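# Separate emitter holder from filter cube, stand both upright

## Task

Take the emitter holder off the filter cube. Then set the holder upright on the table next to the remaining half of the cube. Both pieces must rest flat on the table surface. The reference image is called manual.

## Robot and tools

Robot: two arms, left_arm and right_arm, each with a parallel two-finger gripper. Nominally left_arm stands on the +y side and right_arm on the -y side. The calibrated bases are: left_arm at (-0.025, +0.355, +0.025) m with quat_wxyz (+1.000, 0, 0, -0.010), and right_arm at (+0.005, -0.335, +0.002) m with quat_wxyz (+1.000, 0, 0, -0.022). A camera stand is fixed to the floor behind the arms.

Frames. The scene frame has its origin at table-top height, halfway between the nominal bases, with +z up and +x pointing out over the table. Fixed cameras and the table use the scene frame. Each arm's gripper pose (end_effector_position in metres, end_effector_quat_wxyz) is reported in that arm's own base frame. These printed values can be off by a few centimetres, more at long reach. The fingers point along the gripper's +z axis and close along its y axis. The reported position is the midpoint between the pads, about 1 cm behind the fingertips.

Rows. Every command row has exactly 14 numbers: 7 for left_arm, then 7 for right_arm. Send all 14 even when only one arm should move. Each arm's 7 are absolute joint target angles in radians, in this fixed order: wrist pitch, elbow, wrist yaw, wrist roll, shoulder, waist, followed by the gripper opening. Elbow and wrist pitch have their signs flipped compared with the arm's native convention, both in commands and in results. The usable ranges, written in the numbers you actually send, are:
- wrist pitch: -1.571 to 1.571
- elbow: -3.142 to 0.000
- wrist yaw: -1.571 to 1.571
- wrist roll: -2.094 to 2.094
- shoulder: 0.000 to 3.142
- waist: -2.618 to 3.054
The true joint ends can differ from these by up to 0.059 rad. A target beyond that margin, and farther out than the joint's current angle, is rejected. A target past the real end is clipped, and the result then says "joint sent to its limit".

The opening runs from -1 (closed) to +1 (fully open, pads 0.094 m apart). It is an absolute command, not a change. Between the extremes, the fingers go to wherever grip_measured equals your number. To keep a gripper as it is, repeat its current command; sending 0 counts as a real command. To release, command a value clearly above grip_measured.

Tools:
- execute_actions(actions, cameras). actions is a list of actions. Each action holds up to 15 rows, one per 1/30 s step; if there are fewer rows, the last row is held. Images are returned only when actions is empty or cameras names them; ["all"] requests every camera.
- move(target, speed, blend, opening_speed, grip_force, blocking, cameras). target is one 14-number row or a list of up to 15 rows, all absolute joint angles in the same layout. The joints move together, so each gripper's path curves. speed is in rad/s (0.01 to 12.57, default 0.5) and applies to whichever joint has the farthest to travel; it can be one value or one per target. blend (rad) rounds off intermediate targets; 0 means stop at each one. opening_speed is the rate of change of the opening scale per second, minimum 0.2. grip_force is the newtons per pad, 10 to 50, given as one value or one per arm; it persists until changed, and lower values make the fingers close slowly. blocking=false returns after about 0.5 s while the motion continues; a new move replaces the running one.
- wait(seconds 0 to 10, cameras): lets time pass while holding the last command.
- stop(cameras): brakes a running move.
- zoom_image(camera, region [x0,y0,x1,y1] in pixels, at most 504x504): enlarges part of a camera's newest image.
- show_instructions(): shows the reference images.
- finished_scene(scene): ends the current scene and cannot be undone.
The cameras are cam_head_left, cam_head_right, cam_high, cam_low, cam_left_wrist and cam_right_wrist, all 896x504.

Results. Joint positions (rad) and Joint velocities (rad/s) are listed per arm in the joint order above, followed by the pad gap (m). "within noise" means the arm is still. Joint targets shows the angles the joints are currently being driven toward. To hold a resting joint where it is, resend that value. Tool commands shows the current gripper commands. grip_measured is the measured opening on the command scale; under a firm squeeze it reads slightly narrower than the part. grip_effort_nm is the gripper motor effort, negative when closing, and it does not mean the part is held. Joint torques include the arm's own weight; numbers 2, 5 and 6 wrap around at ±28 N m.

move adds a "move:" line describing how it ended:
- done: each joint is within 0.035 rad of its target.
- off_target: the arm is at rest but short of the target, for example because of contact, friction or load.
- also possible: moving, held or fault.
If limits=held or "joint command not followed" appears, the clearance check changed or withheld some steps. Two further limits apply to every step. Each joint's target stays within 0.339 rad (waist, shoulder, elbow) or 2.2 rad (wrist joints) of its measured angle. A step that would shift the gripper more than 200 mm is scaled back.

Avoid:
- dropping parts, or releasing them while they are still moving;
- hard hits on the table or the stand;
- letting anything fall or end up off the table;
- any contact between the two arms, including one gripper closing on the other's fingers;
- strain on the wrist camera cables;
- keeping arms stretched out or loaded for long. Motors heat up: MOTOR HOT appears at 75 °C, and at 90 °C that arm folds and stops working.
Faster moves and targets set deeper past a contact press harder. Loose objects can occasionally be nudged by outside disturbances.

Each tool is called after ">>>" as name(argument=value, ...), one argument or row to a line, values as JSON.

Reference images:

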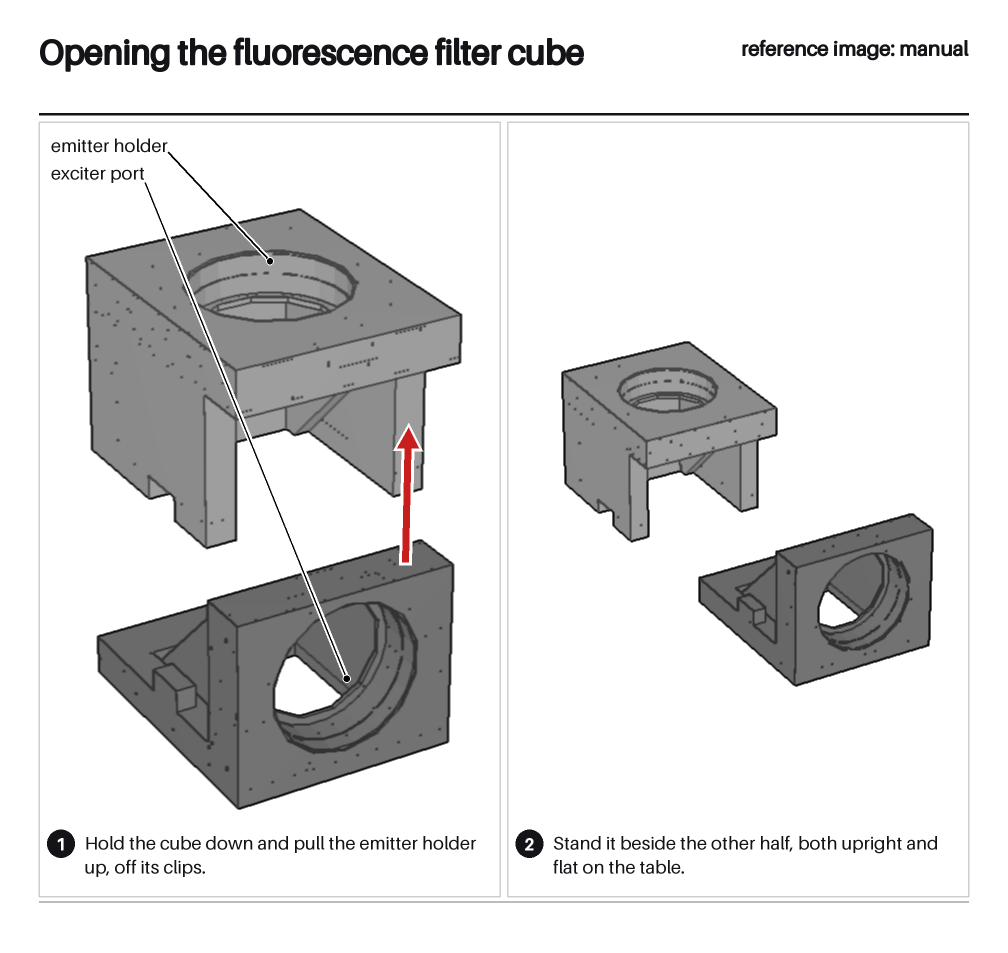

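## Session

>>> execute_actions(
  actions=[],
)

Scene clock: 0.00 s.
left_arm: end_effector_position=(+0.3882, -0.0015, +0.3983) grip_measured=+1.000 grip_effort_nm=n/a end_effector_quat_wxyz=(+0.696, +0.000, +0.718, -0.010) | right_arm: end_effector_position=(+0.4113, -0.0020, +0.1383) grip_measured=+1.000 grip_effort_nm=n/a end_effector_quat_wxyz=(+0.613, +0.024, +0.787, -0.064)
Joint names: [wrist pitch, elbow, wrist yaw, wrist roll, shoulder, waist]
Joint positions: left_arm=[0.017 -1.05 0.016 -0.013 1.064 0.001 0.094] | right_arm=[-0.799 -0.433 0.215 -0.019 1.481 0.086 0.094]
Joint velocities: within noise
Joint torques (N m): no reading
Heat: left arm: 22 °C; right arm: 23 °C.
Joint targets: left_arm=[0.019 -1.059 0.016 -0.014 1.056 0.001] | right_arm=[-0.800 -0.441 0.217 -0.020 1.473 0.086]
Tool commands: left_gripper/opening=+1.0 right_gripper/opening=+1.0

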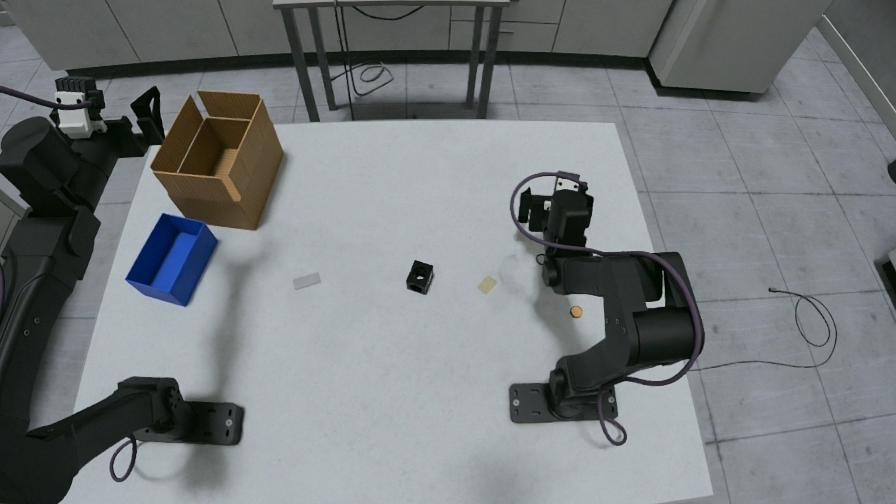

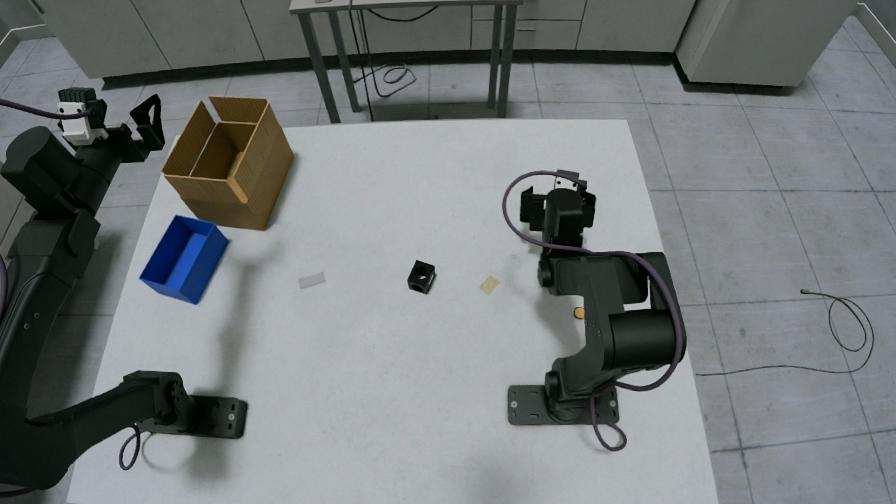

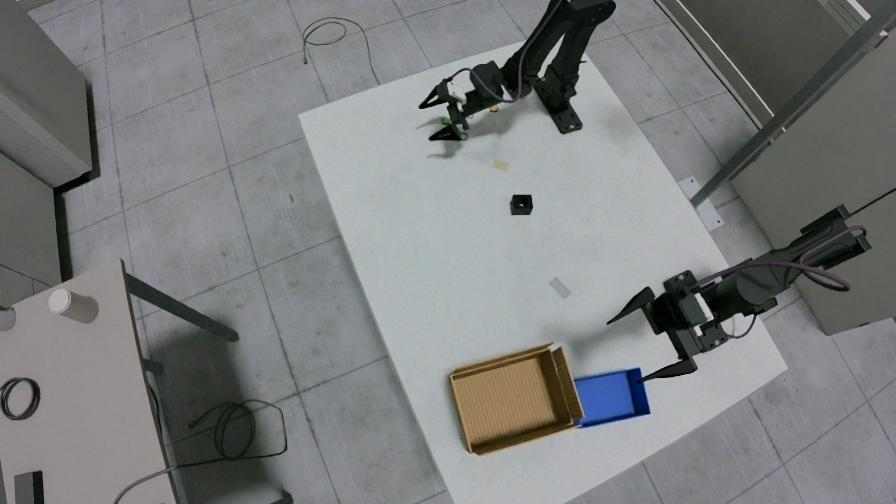

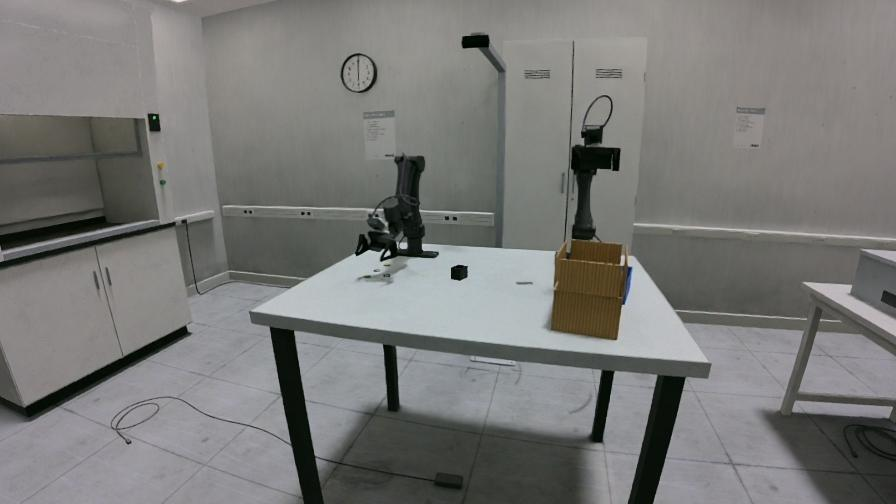

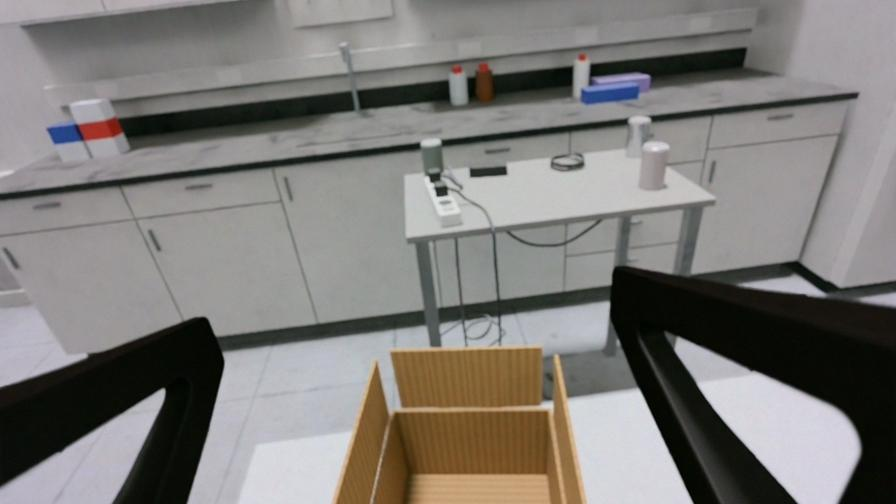

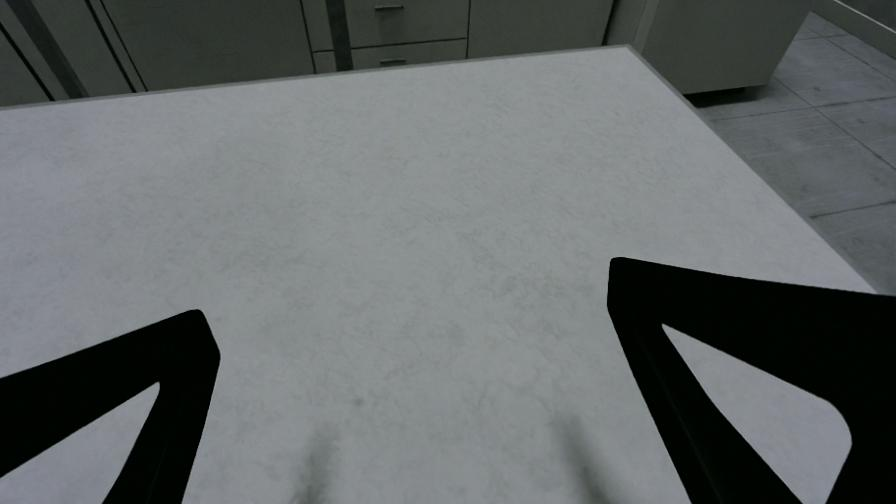

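>>> zoom_image(
  camera="cam_head_left",
  region=[375, 240, 475, 310],
)

>>> zoom_image(
  camera="cam_high",
  region=[480, 175, 560, 235],
)

>>> zoom_image(
  camera="cam_low",
  region=[430, 250, 490, 295],
)

>>> zoom_image(
  camera="cam_head_right",
  region=[375, 240, 475, 310],
)

Scaled by 5.040 from the camera's 896x504 image, which has a finer 1280x720 frame.

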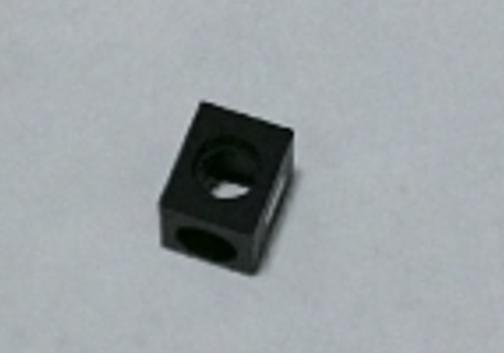

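Scaled by 6.300 from the camera's 896x504 image, which has a finer 1280x720 frame.

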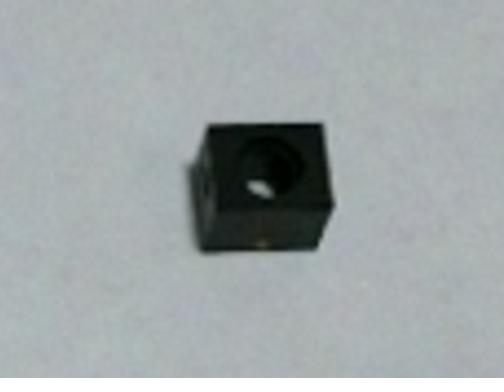

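Scaled by 8.400 from the camera's 896x504 image, which has a finer 1280x720 frame.

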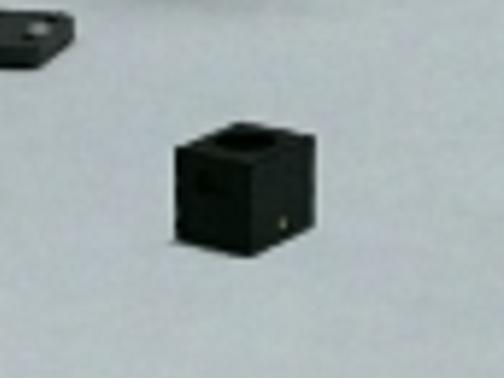

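Scaled by 5.040 from the camera's 896x504 image, which has a finer 1280x720 frame.

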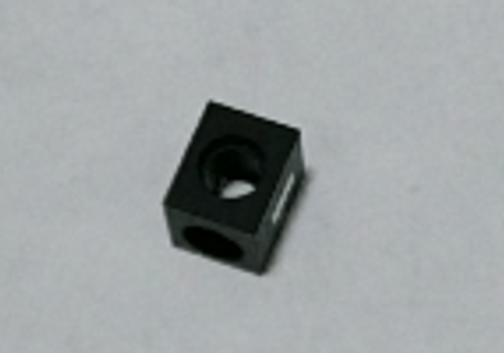

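>>> move(
  target=[0.366, -0.832, 0, 0, 1.266, -0.921, 1, 0.742, -0.696, 0, 0, 0.754, 0.866, 1],
  speed=1.2,
  cameras=["all"],
)

Scene clock: 12.83 s.
left_arm: end_effector_position=(+0.2230, -0.2903, +0.1493) grip_measured=+1.000 grip_effort_nm=0.05 end_effector_quat_wxyz=(+0.346, +0.406, +0.828, -0.174) | right_arm: end_effector_position=(+0.1631, +0.1888, +0.1545) grip_measured=+1.000 grip_effort_nm=0.01 end_effector_quat_wxyz=(+0.335, -0.389, +0.845, +0.150)
Joint names: [wrist pitch, elbow, wrist yaw, wrist roll, shoulder, waist]
Joint positions: left_arm=[0.357 -0.84 0.005 -0.005 1.259 -0.916 0.094] | right_arm=[0.726 -0.668 0.004 -0.006 0.762 0.858 0.094]
Joint torques (N m): left_arm=[-1.59 -5.14 -0.09 0.03 -3.26 -0.35] | right_arm=[-1.37 -9.83 -0.03 0.06 -0.88 0.64]
Heat: left arm: 25 °C; right arm: 24 °C.
Joint targets: left_arm=[0.366 -0.832 0.000 0.000 1.266 -0.921] | right_arm=[0.742 -0.696 0.000 0.000 0.754 0.866]
move: done

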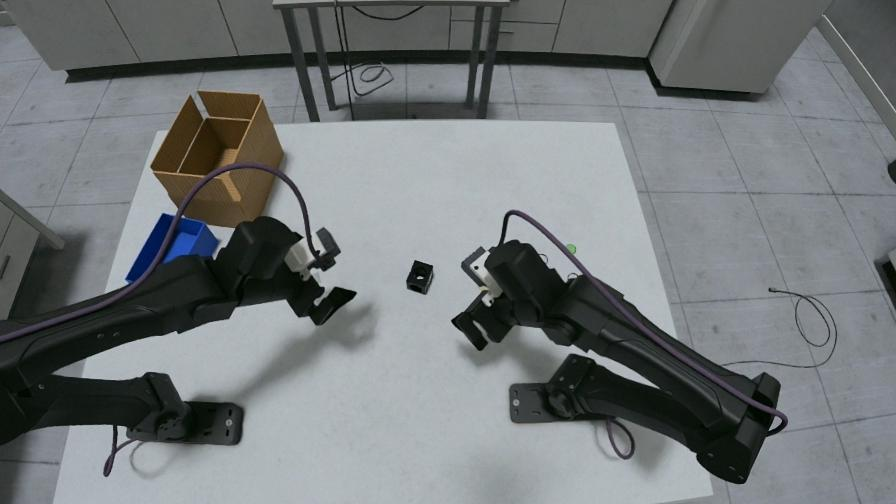

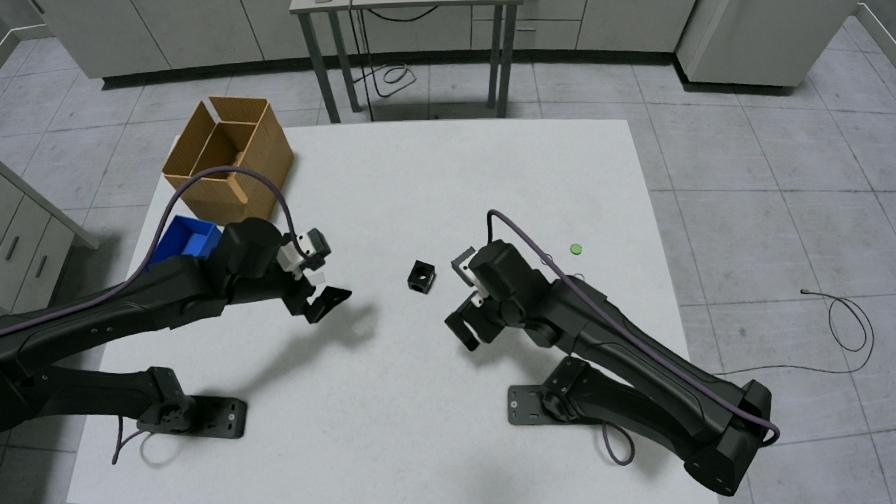

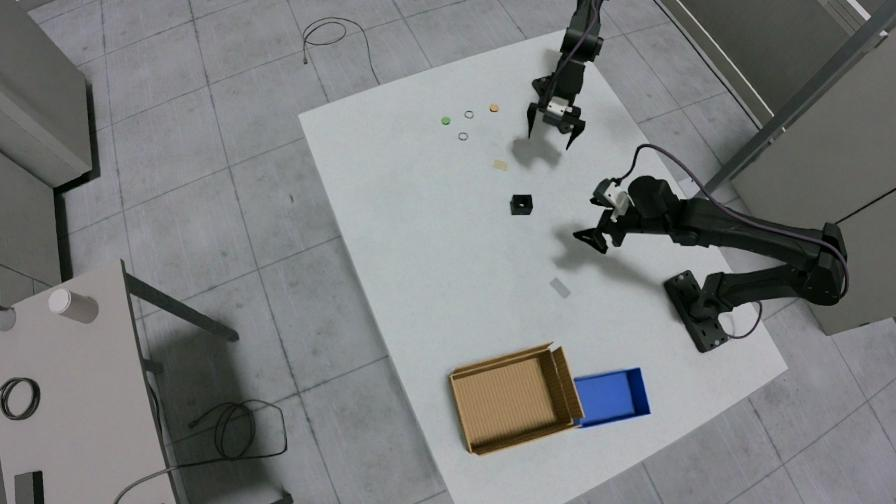

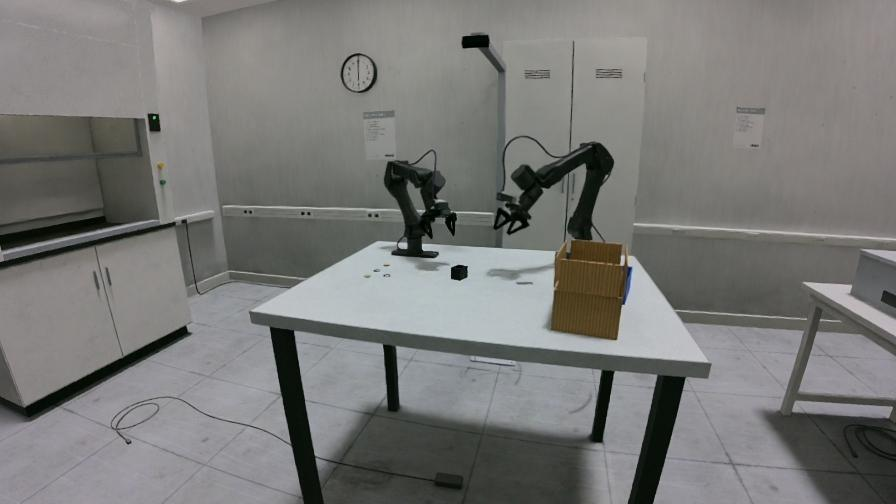

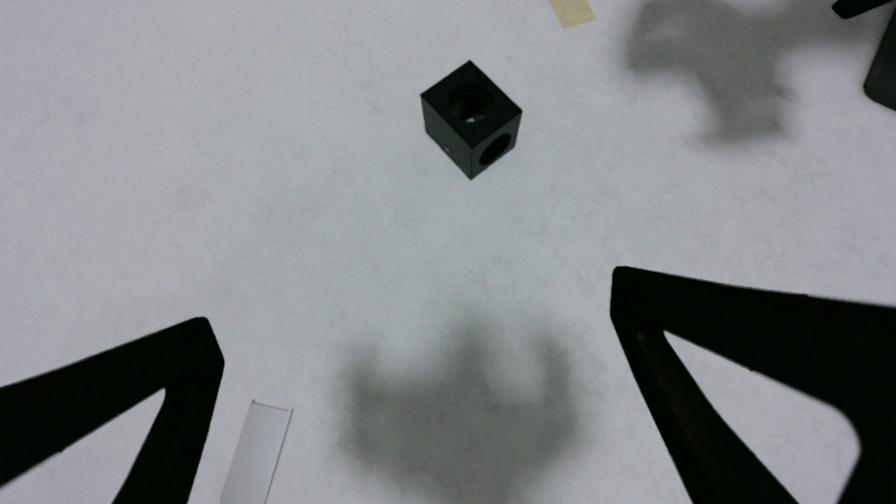

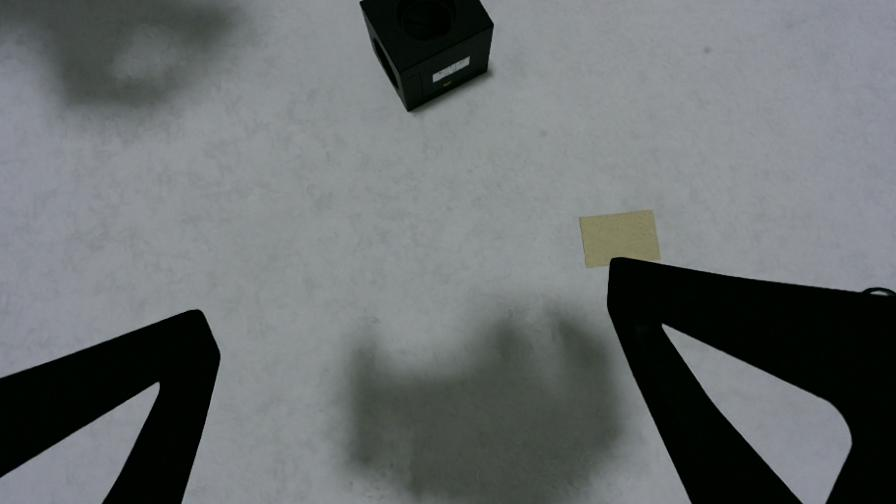

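>>> zoom_image(
  camera="cam_left_wrist",
  region=[400, 45, 540, 190],
)

>>> zoom_image(
  camera="cam_right_wrist",
  region=[345, 0, 515, 120],
)

Scaled by 3.476 from the camera's 896x504 image, which has a finer 1280x720 frame.

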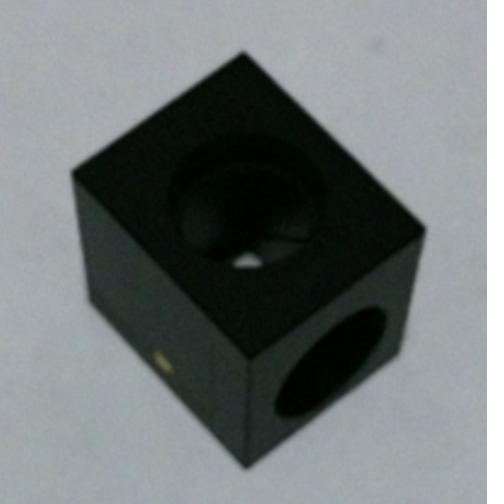

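Scaled by 2.965 from the camera's 896x504 image, which has a finer 1280x720 frame.

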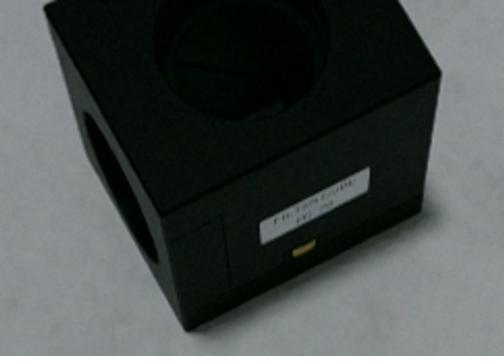

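>>> move(
  target=[0.366, -0.832, 0, 0, 1.266, -0.921, 1, 1.4675, -1.92, 0, 1.1, 2.0233, 0.853, 1],
  speed=1.5,
  cameras=["cam_head_left", "cam_right_wrist", "cam_left_wrist", "cam_high"],
)

Scene clock: 25.30 s.
left_arm: end_effector_position=(+0.2230, -0.2903, +0.1493) grip_measured=+1.000 grip_effort_nm=0.05 end_effector_quat_wxyz=(+0.346, +0.406, +0.828, -0.174) | right_arm: end_effector_position=(+0.2532, +0.2947, +0.1368) grip_measured=+1.000 grip_effort_nm=0.00 end_effector_quat_wxyz=(+0.005, +0.115, +0.993, +0.008)
Joint names: [wrist pitch, elbow, wrist yaw, wrist roll, shoulder, waist]
Joint positions: left_arm=[0.357 -0.84 0.005 -0.005 1.259 -0.916 0.094] | right_arm=[1.433 -1.896 -0.002 1.088 2.016 0.858 0.094]
Joint torques (N m): left_arm=[-1.59 -5.16 -0.07 0.04 -3.22 -0.4] | right_arm=[0 -8.28 0.02 0.1 -9.47 -0.5]
Heat: left arm: 25 °C; right arm: 23 °C.
Joint targets: left_arm=[0.366 -0.832 0.000 0.000 1.266 -0.921] | right_arm=[1.467 -1.920 0.000 1.100 2.023 0.853]
move: done
Images, in order (width x height): cam_head_left 896x504, cam_high 896x504, cam_left_wrist 896x504, cam_right_wrist 896x504.

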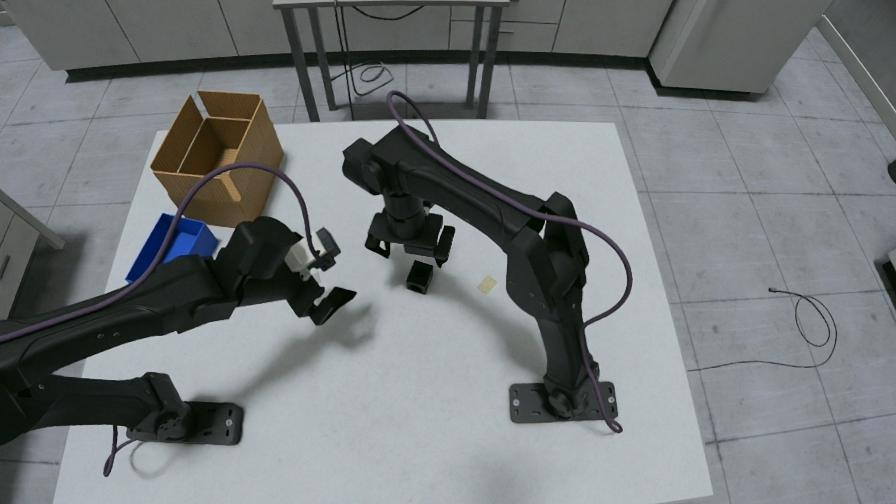

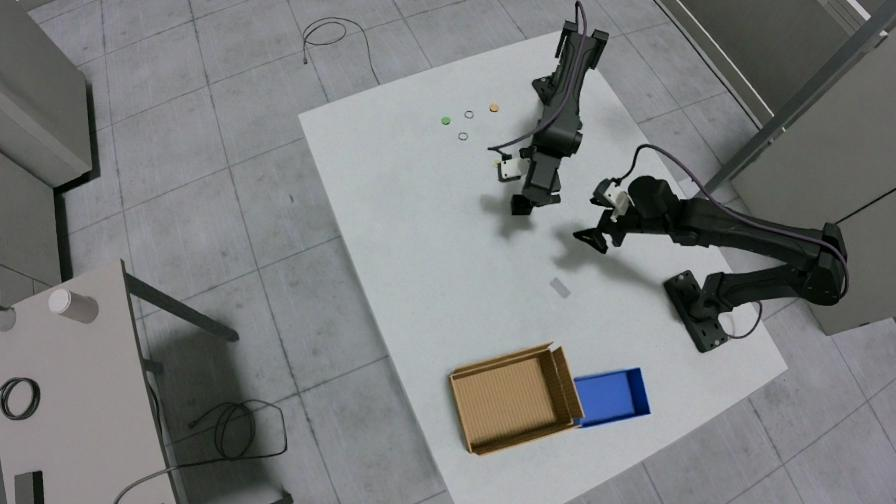

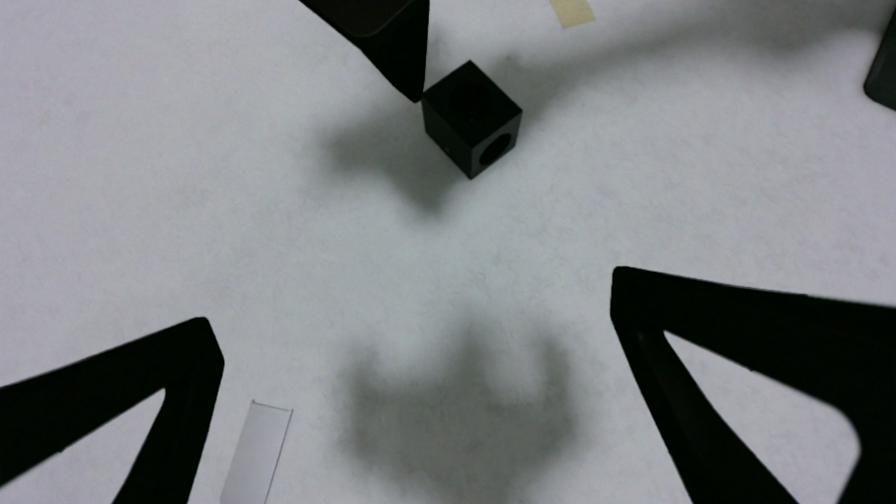

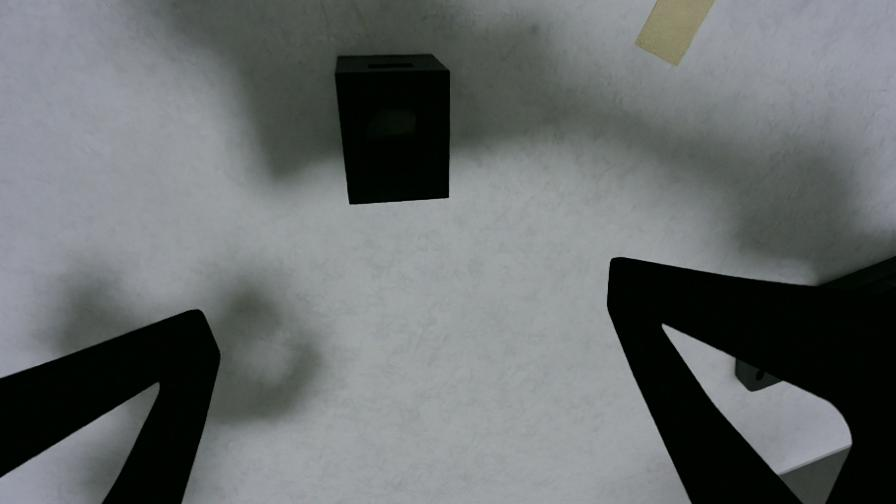

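>>> move(
  target=[-0.2517, -0.9186, -0.8872, -0.7131, 2.0106, -1.4106, 1, 1.238, -1.7365, 0, 1.144, 2.0869, 0.811, 1],
  speed=1.2,
  cameras=["cam_head_left", "cam_right_wrist", "cam_left_wrist", "cam_high"],
)

Scene clock: 33.50 s.
left_arm: end_effector_position=(+0.2029, -0.3885, +0.0265) grip_measured=+1.000 grip_effort_nm=0.05 end_effector_quat_wxyz=(+0.499, +0.159, +0.848, -0.079) | right_arm: end_effector_position=(+0.2738, +0.2950, +0.0792) grip_measured=+1.000 grip_effort_nm=0.01 end_effector_quat_wxyz=(+0.005, +0.156, +0.988, +0.009)
Joint names: [wrist pitch, elbow, wrist yaw, wrist roll, shoulder, waist]
Joint positions: left_arm=[-0.236 -0.9 -0.871 -0.701 1.998 -1.412 0.094] | right_arm=[1.227 -1.746 -0.002 1.133 2.069 0.819 0.094]
Joint torques (N m): left_arm=[-1.59 -5.41 -0.52 -0.1 -7.17 0.13] | right_arm=[-0.21 -5.11 0.02 0.11 -9.05 -0.73]
Heat: left arm: 25 °C; right arm: 23 °C.
Joint targets: left_arm=[-0.252 -0.919 -0.887 -0.713 2.011 -1.411] | right_arm=[1.238 -1.736 0.000 1.144 2.087 0.811]
move: done
Images, in order (width x height): cam_head_left 896x504, cam_high 896x504, cam_left_wrist 896x504, cam_right_wrist 896x504.

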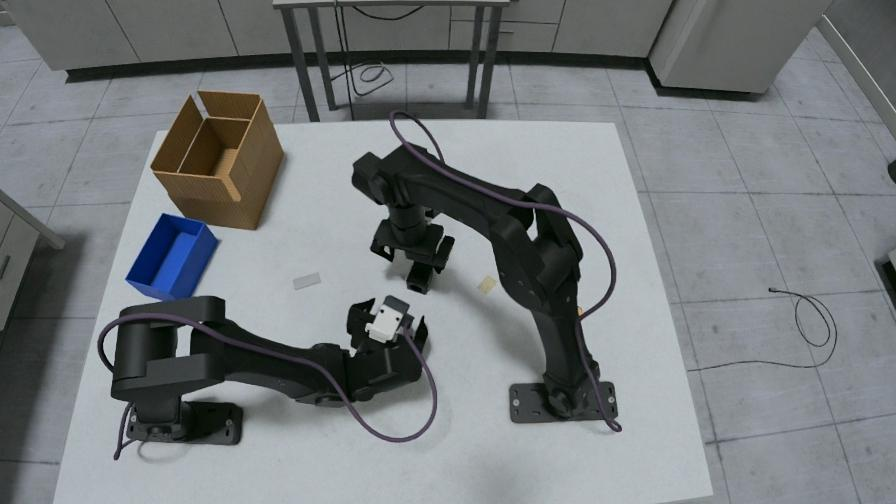

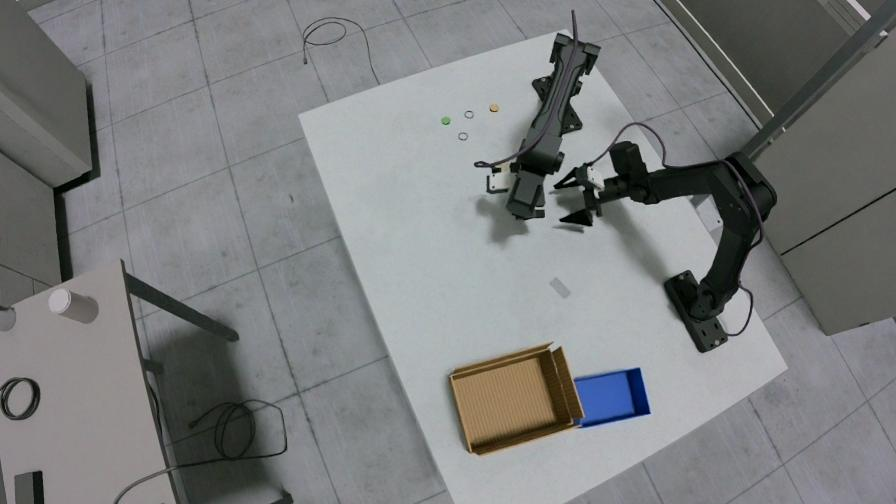

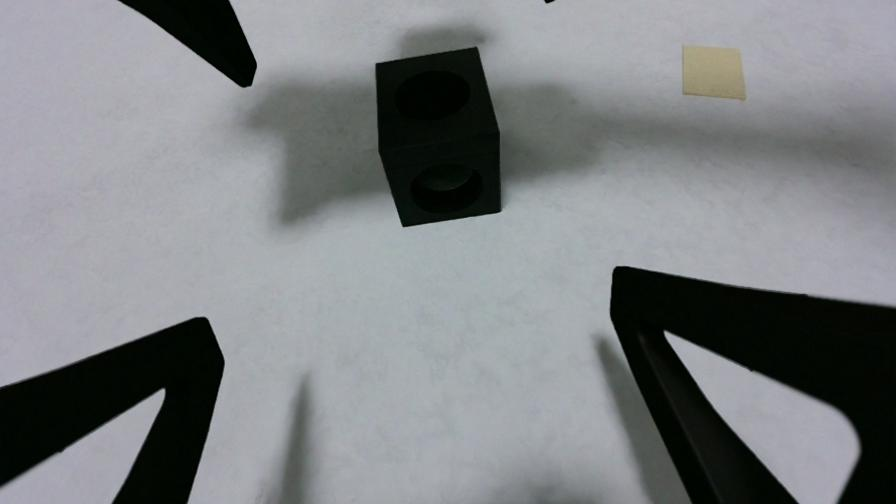

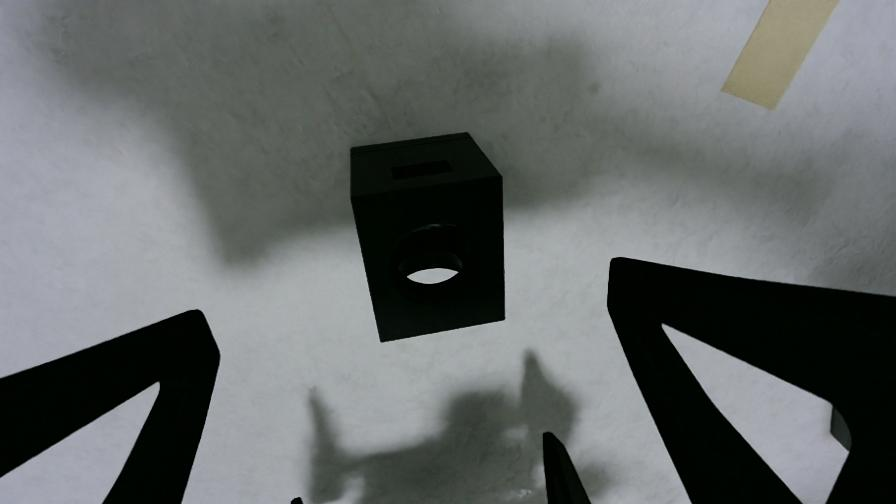

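>>> move(
  target=[-0.3502, -1.1175, -0.8462, -0.6283, 2.2382, -1.3044, 1, 1.05, -1.5662, 0, 1.144, 2.1034, 0.804, 1],
  speed=0.5,
  cameras=["cam_head_right", "cam_right_wrist", "cam_left_wrist", "cam_high"],
)

Scene clock: 40.83 s.
left_arm: end_effector_position=(+0.2555, -0.4213, +0.0001) grip_measured=+1.000 grip_effort_nm=0.05 end_effector_quat_wxyz=(+0.510, +0.131, +0.847, -0.072) | right_arm: end_effector_position=(+0.2715, +0.2900, +0.0295) grip_measured=+1.000 grip_effort_nm=0.01 end_effector_quat_wxyz=(+0.004, +0.158, +0.987, +0.008)
Joint names: [wrist pitch, elbow, wrist yaw, wrist roll, shoulder, waist]
Joint positions: left_arm=[-0.335 -1.096 -0.845 -0.631 2.217 -1.305 0.094] | right_arm=[1.04 -1.574 -0.003 1.133 2.087 0.815 0.094]
Joint torques (N m): left_arm=[-1.69 -5.7 -0.34 -0.03 -8.17 0.06] | right_arm=[-0.24 -5.03 0.03 0.08 -9.24 -1.01]
Heat: left arm: 25 °C; right arm: 23 °C.
Joint targets: left_arm=[-0.350 -1.118 -0.846 -0.628 2.238 -1.304] | right_arm=[1.050 -1.566 0.000 1.144 2.103 0.804]
move: done
Images, in order (width x height): cam_head_right 896x504, cam_high 896x504, cam_left_wrist 896x504, cam_right_wrist 896x504.

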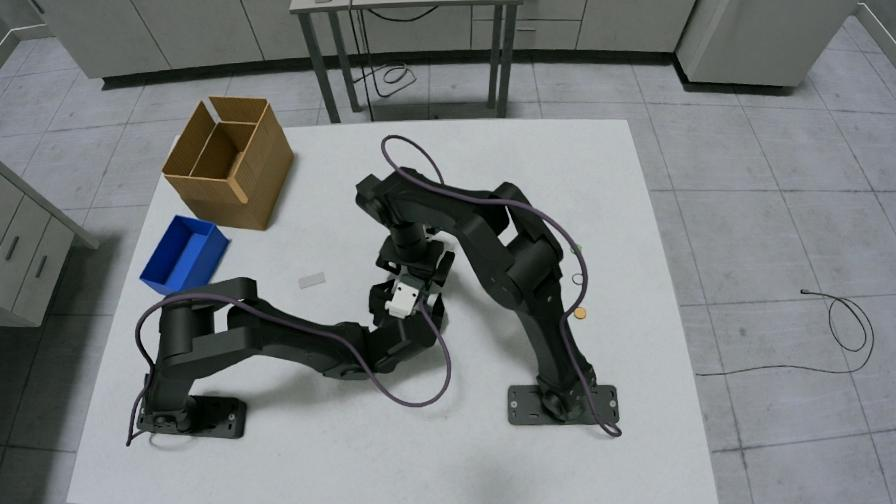

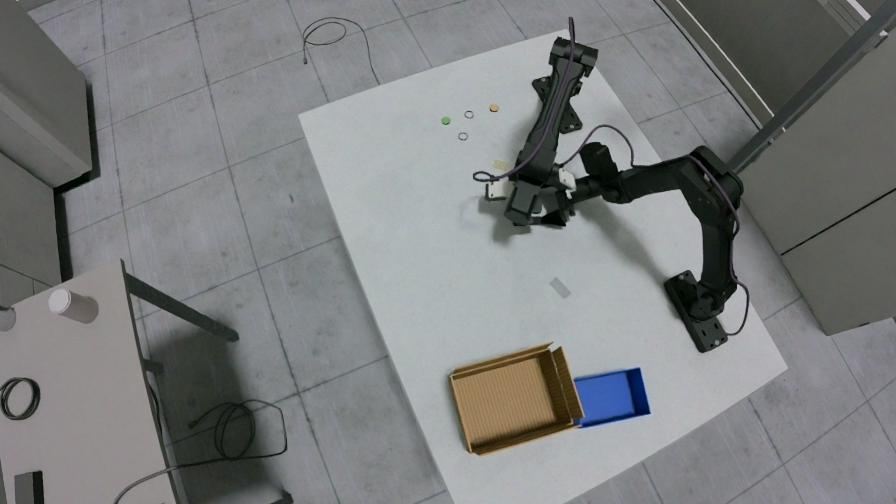

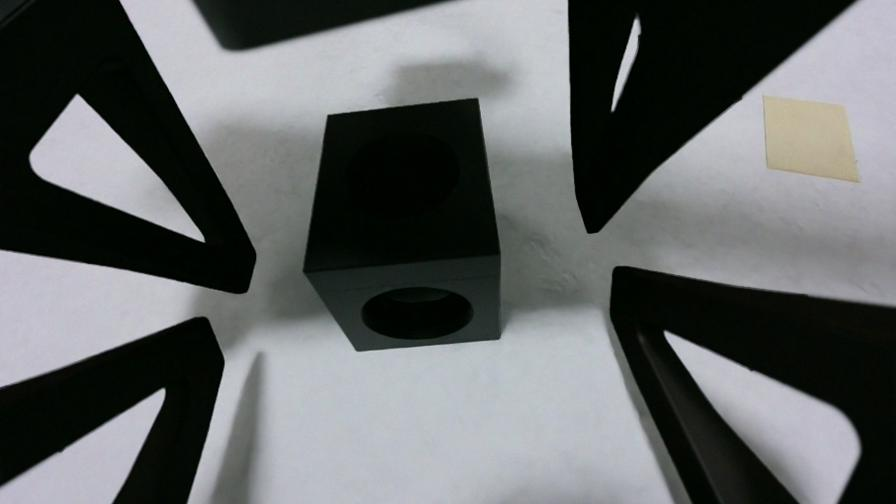

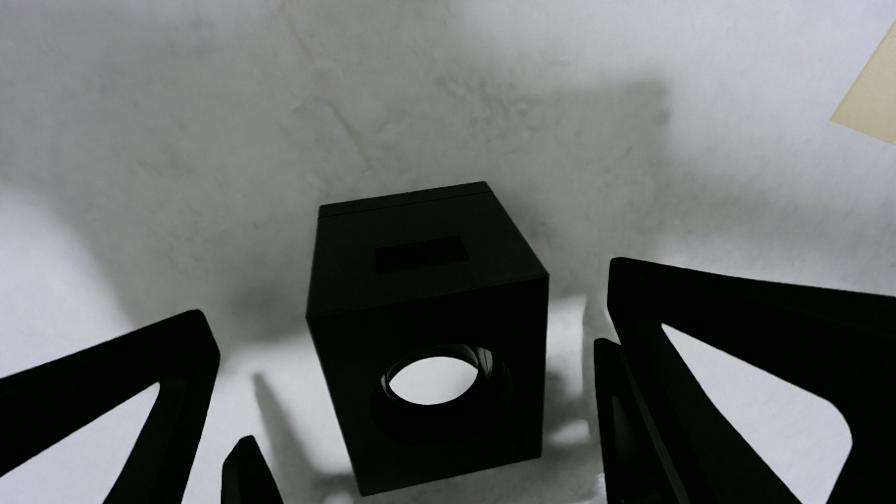

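>>> move(
  target=[-0.411, -1.1028, -0.8069, -0.5742, 2.2446, -1.291, 0.2, 1.041, -1.5431, 0, 1.094, 2.091, 0.8, 0.2],
  speed=0.3,
  opening_speed=1.2,
  cameras=["cam_right_wrist", "cam_left_wrist"],
)

Scene clock: 45.90 s.
left_arm: end_effector_position=(+0.2570, -0.4315, +0.0049) grip_measured=+0.202 grip_effort_nm=-0.03 end_effector_quat_wxyz=(+0.512, +0.145, +0.842, -0.091) | right_arm: end_effector_position=(+0.2703, +0.2854, +0.0246) grip_measured=+0.203 grip_effort_nm=-0.13 end_effector_quat_wxyz=(+0.000, +0.144, +0.990, +0.003)
Joint names: [wrist pitch, elbow, wrist yaw, wrist roll, shoulder, waist]
Joint positions: left_arm=[-0.392 -1.096 -0.809 -0.578 2.217 -1.298 0.056] | right_arm=[1.031 -1.554 -0.003 1.097 2.087 0.808 0.056]
Joint torques (N m): left_arm=[-1.77 -4.51 -0.27 0.01 -7.77 0.65] | right_arm=[-0.19 -4.64 0.04 -0.04 -10.15 -0.75]
Heat: left arm: 26 °C; right arm: 23 °C.
Joint targets: left_arm=[-0.411 -1.103 -0.807 -0.574 2.245 -1.291] | right_arm=[1.041 -1.543 0.000 1.094 2.091 0.800]
move: done
Images, in order (width x height): cam_left_wrist 896x504, cam_right_wrist 896x504.

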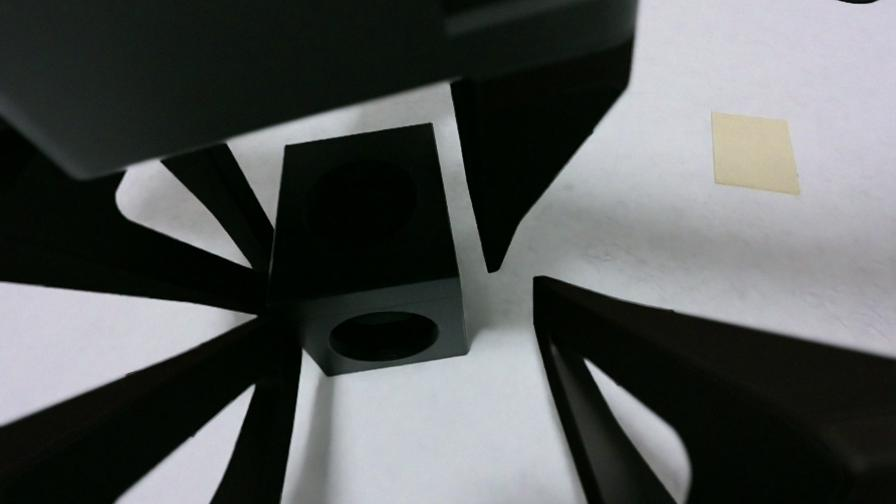

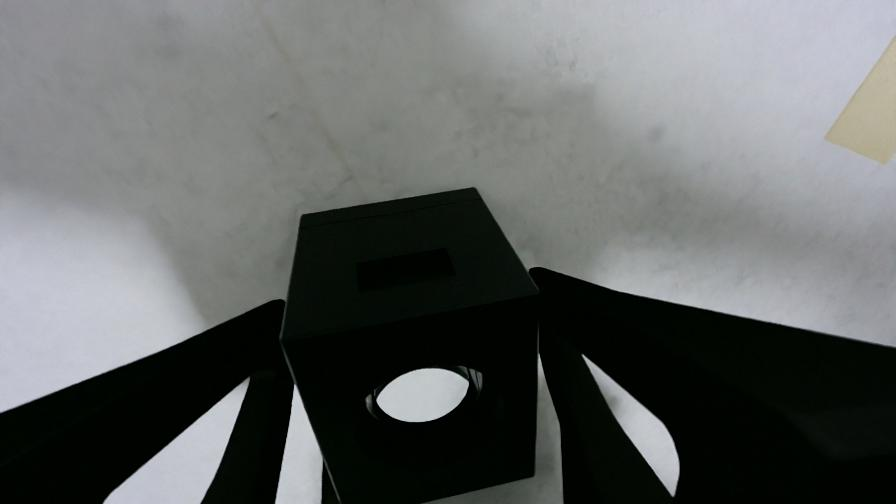

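>>> move(
  target=[
    [-0.411, -1.103, -0.822, -0.59, 2.256, -1.28, 0.2, 1.041, -1.5431, 0, 1.055, 2.091, 0.8, 0.2],
    [-0.411, -1.103, -0.822, -0.59, 2.256, -1.28, 0.2, 1.041, -1.5431, 0, 1.055, 2.091, 0.8, -0.3],
  ],
  speed=0.3,
  opening_speed=0.8,
  cameras=["cam_right_wrist", "cam_left_wrist"],
)

Scene clock: 66.83 s.
left_arm: end_effector_position=(+0.2617, -0.4273, -0.0010) grip_measured=+0.202 grip_effort_nm=-0.03 end_effector_quat_wxyz=(+0.510, +0.142, +0.844, -0.084) | right_arm: end_effector_position=(+0.2702, +0.2857, +0.0246) grip_measured=-0.137 grip_effort_nm=-1.01 end_effector_quat_wxyz=(+0.000, +0.124, +0.992, +0.004)
Joint names: [wrist pitch, elbow, wrist yaw, wrist roll, shoulder, waist]
Joint positions: left_arm=[-0.396 -1.096 -0.809 -0.579 2.231 -1.287 0.056] | right_arm=[1.031 -1.554 -0.005 1.057 2.087 0.808 0.041]
Joint torques (N m): left_arm=[-1.74 -4.53 -0.43 -0.17 -7.98 0.57] | right_arm=[-0.2 -4.72 0.04 -0.02 -10.13 -0.8]
Heat: left arm: 27 °C; right arm: 23 °C.
Joint targets: left_arm=[-0.411 -1.103 -0.822 -0.590 2.256 -1.280] | right_arm=[1.041 -1.543 0.000 1.055 2.091 0.800]
move: done
Images, in order (width x height): cam_left_wrist 896x504, cam_right_wrist 896x504.

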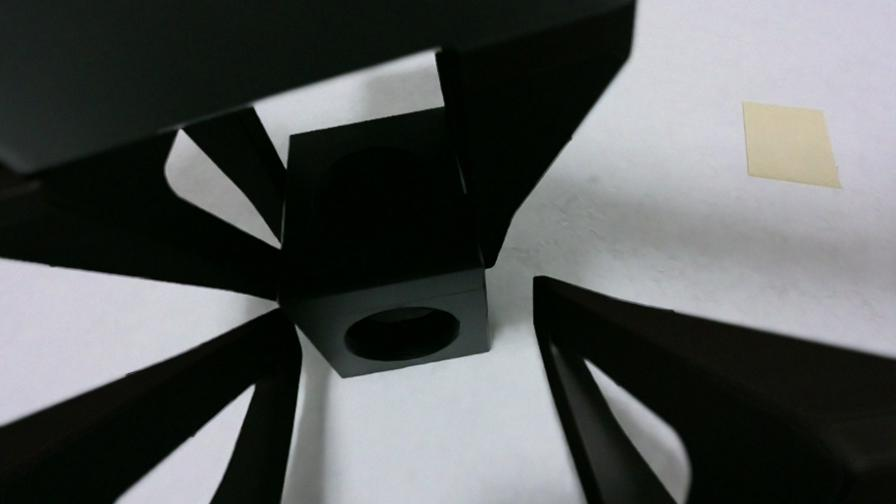

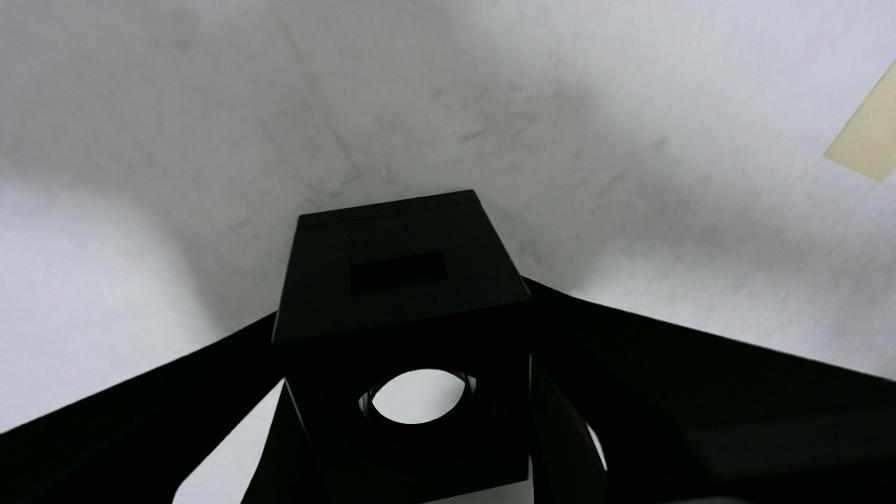

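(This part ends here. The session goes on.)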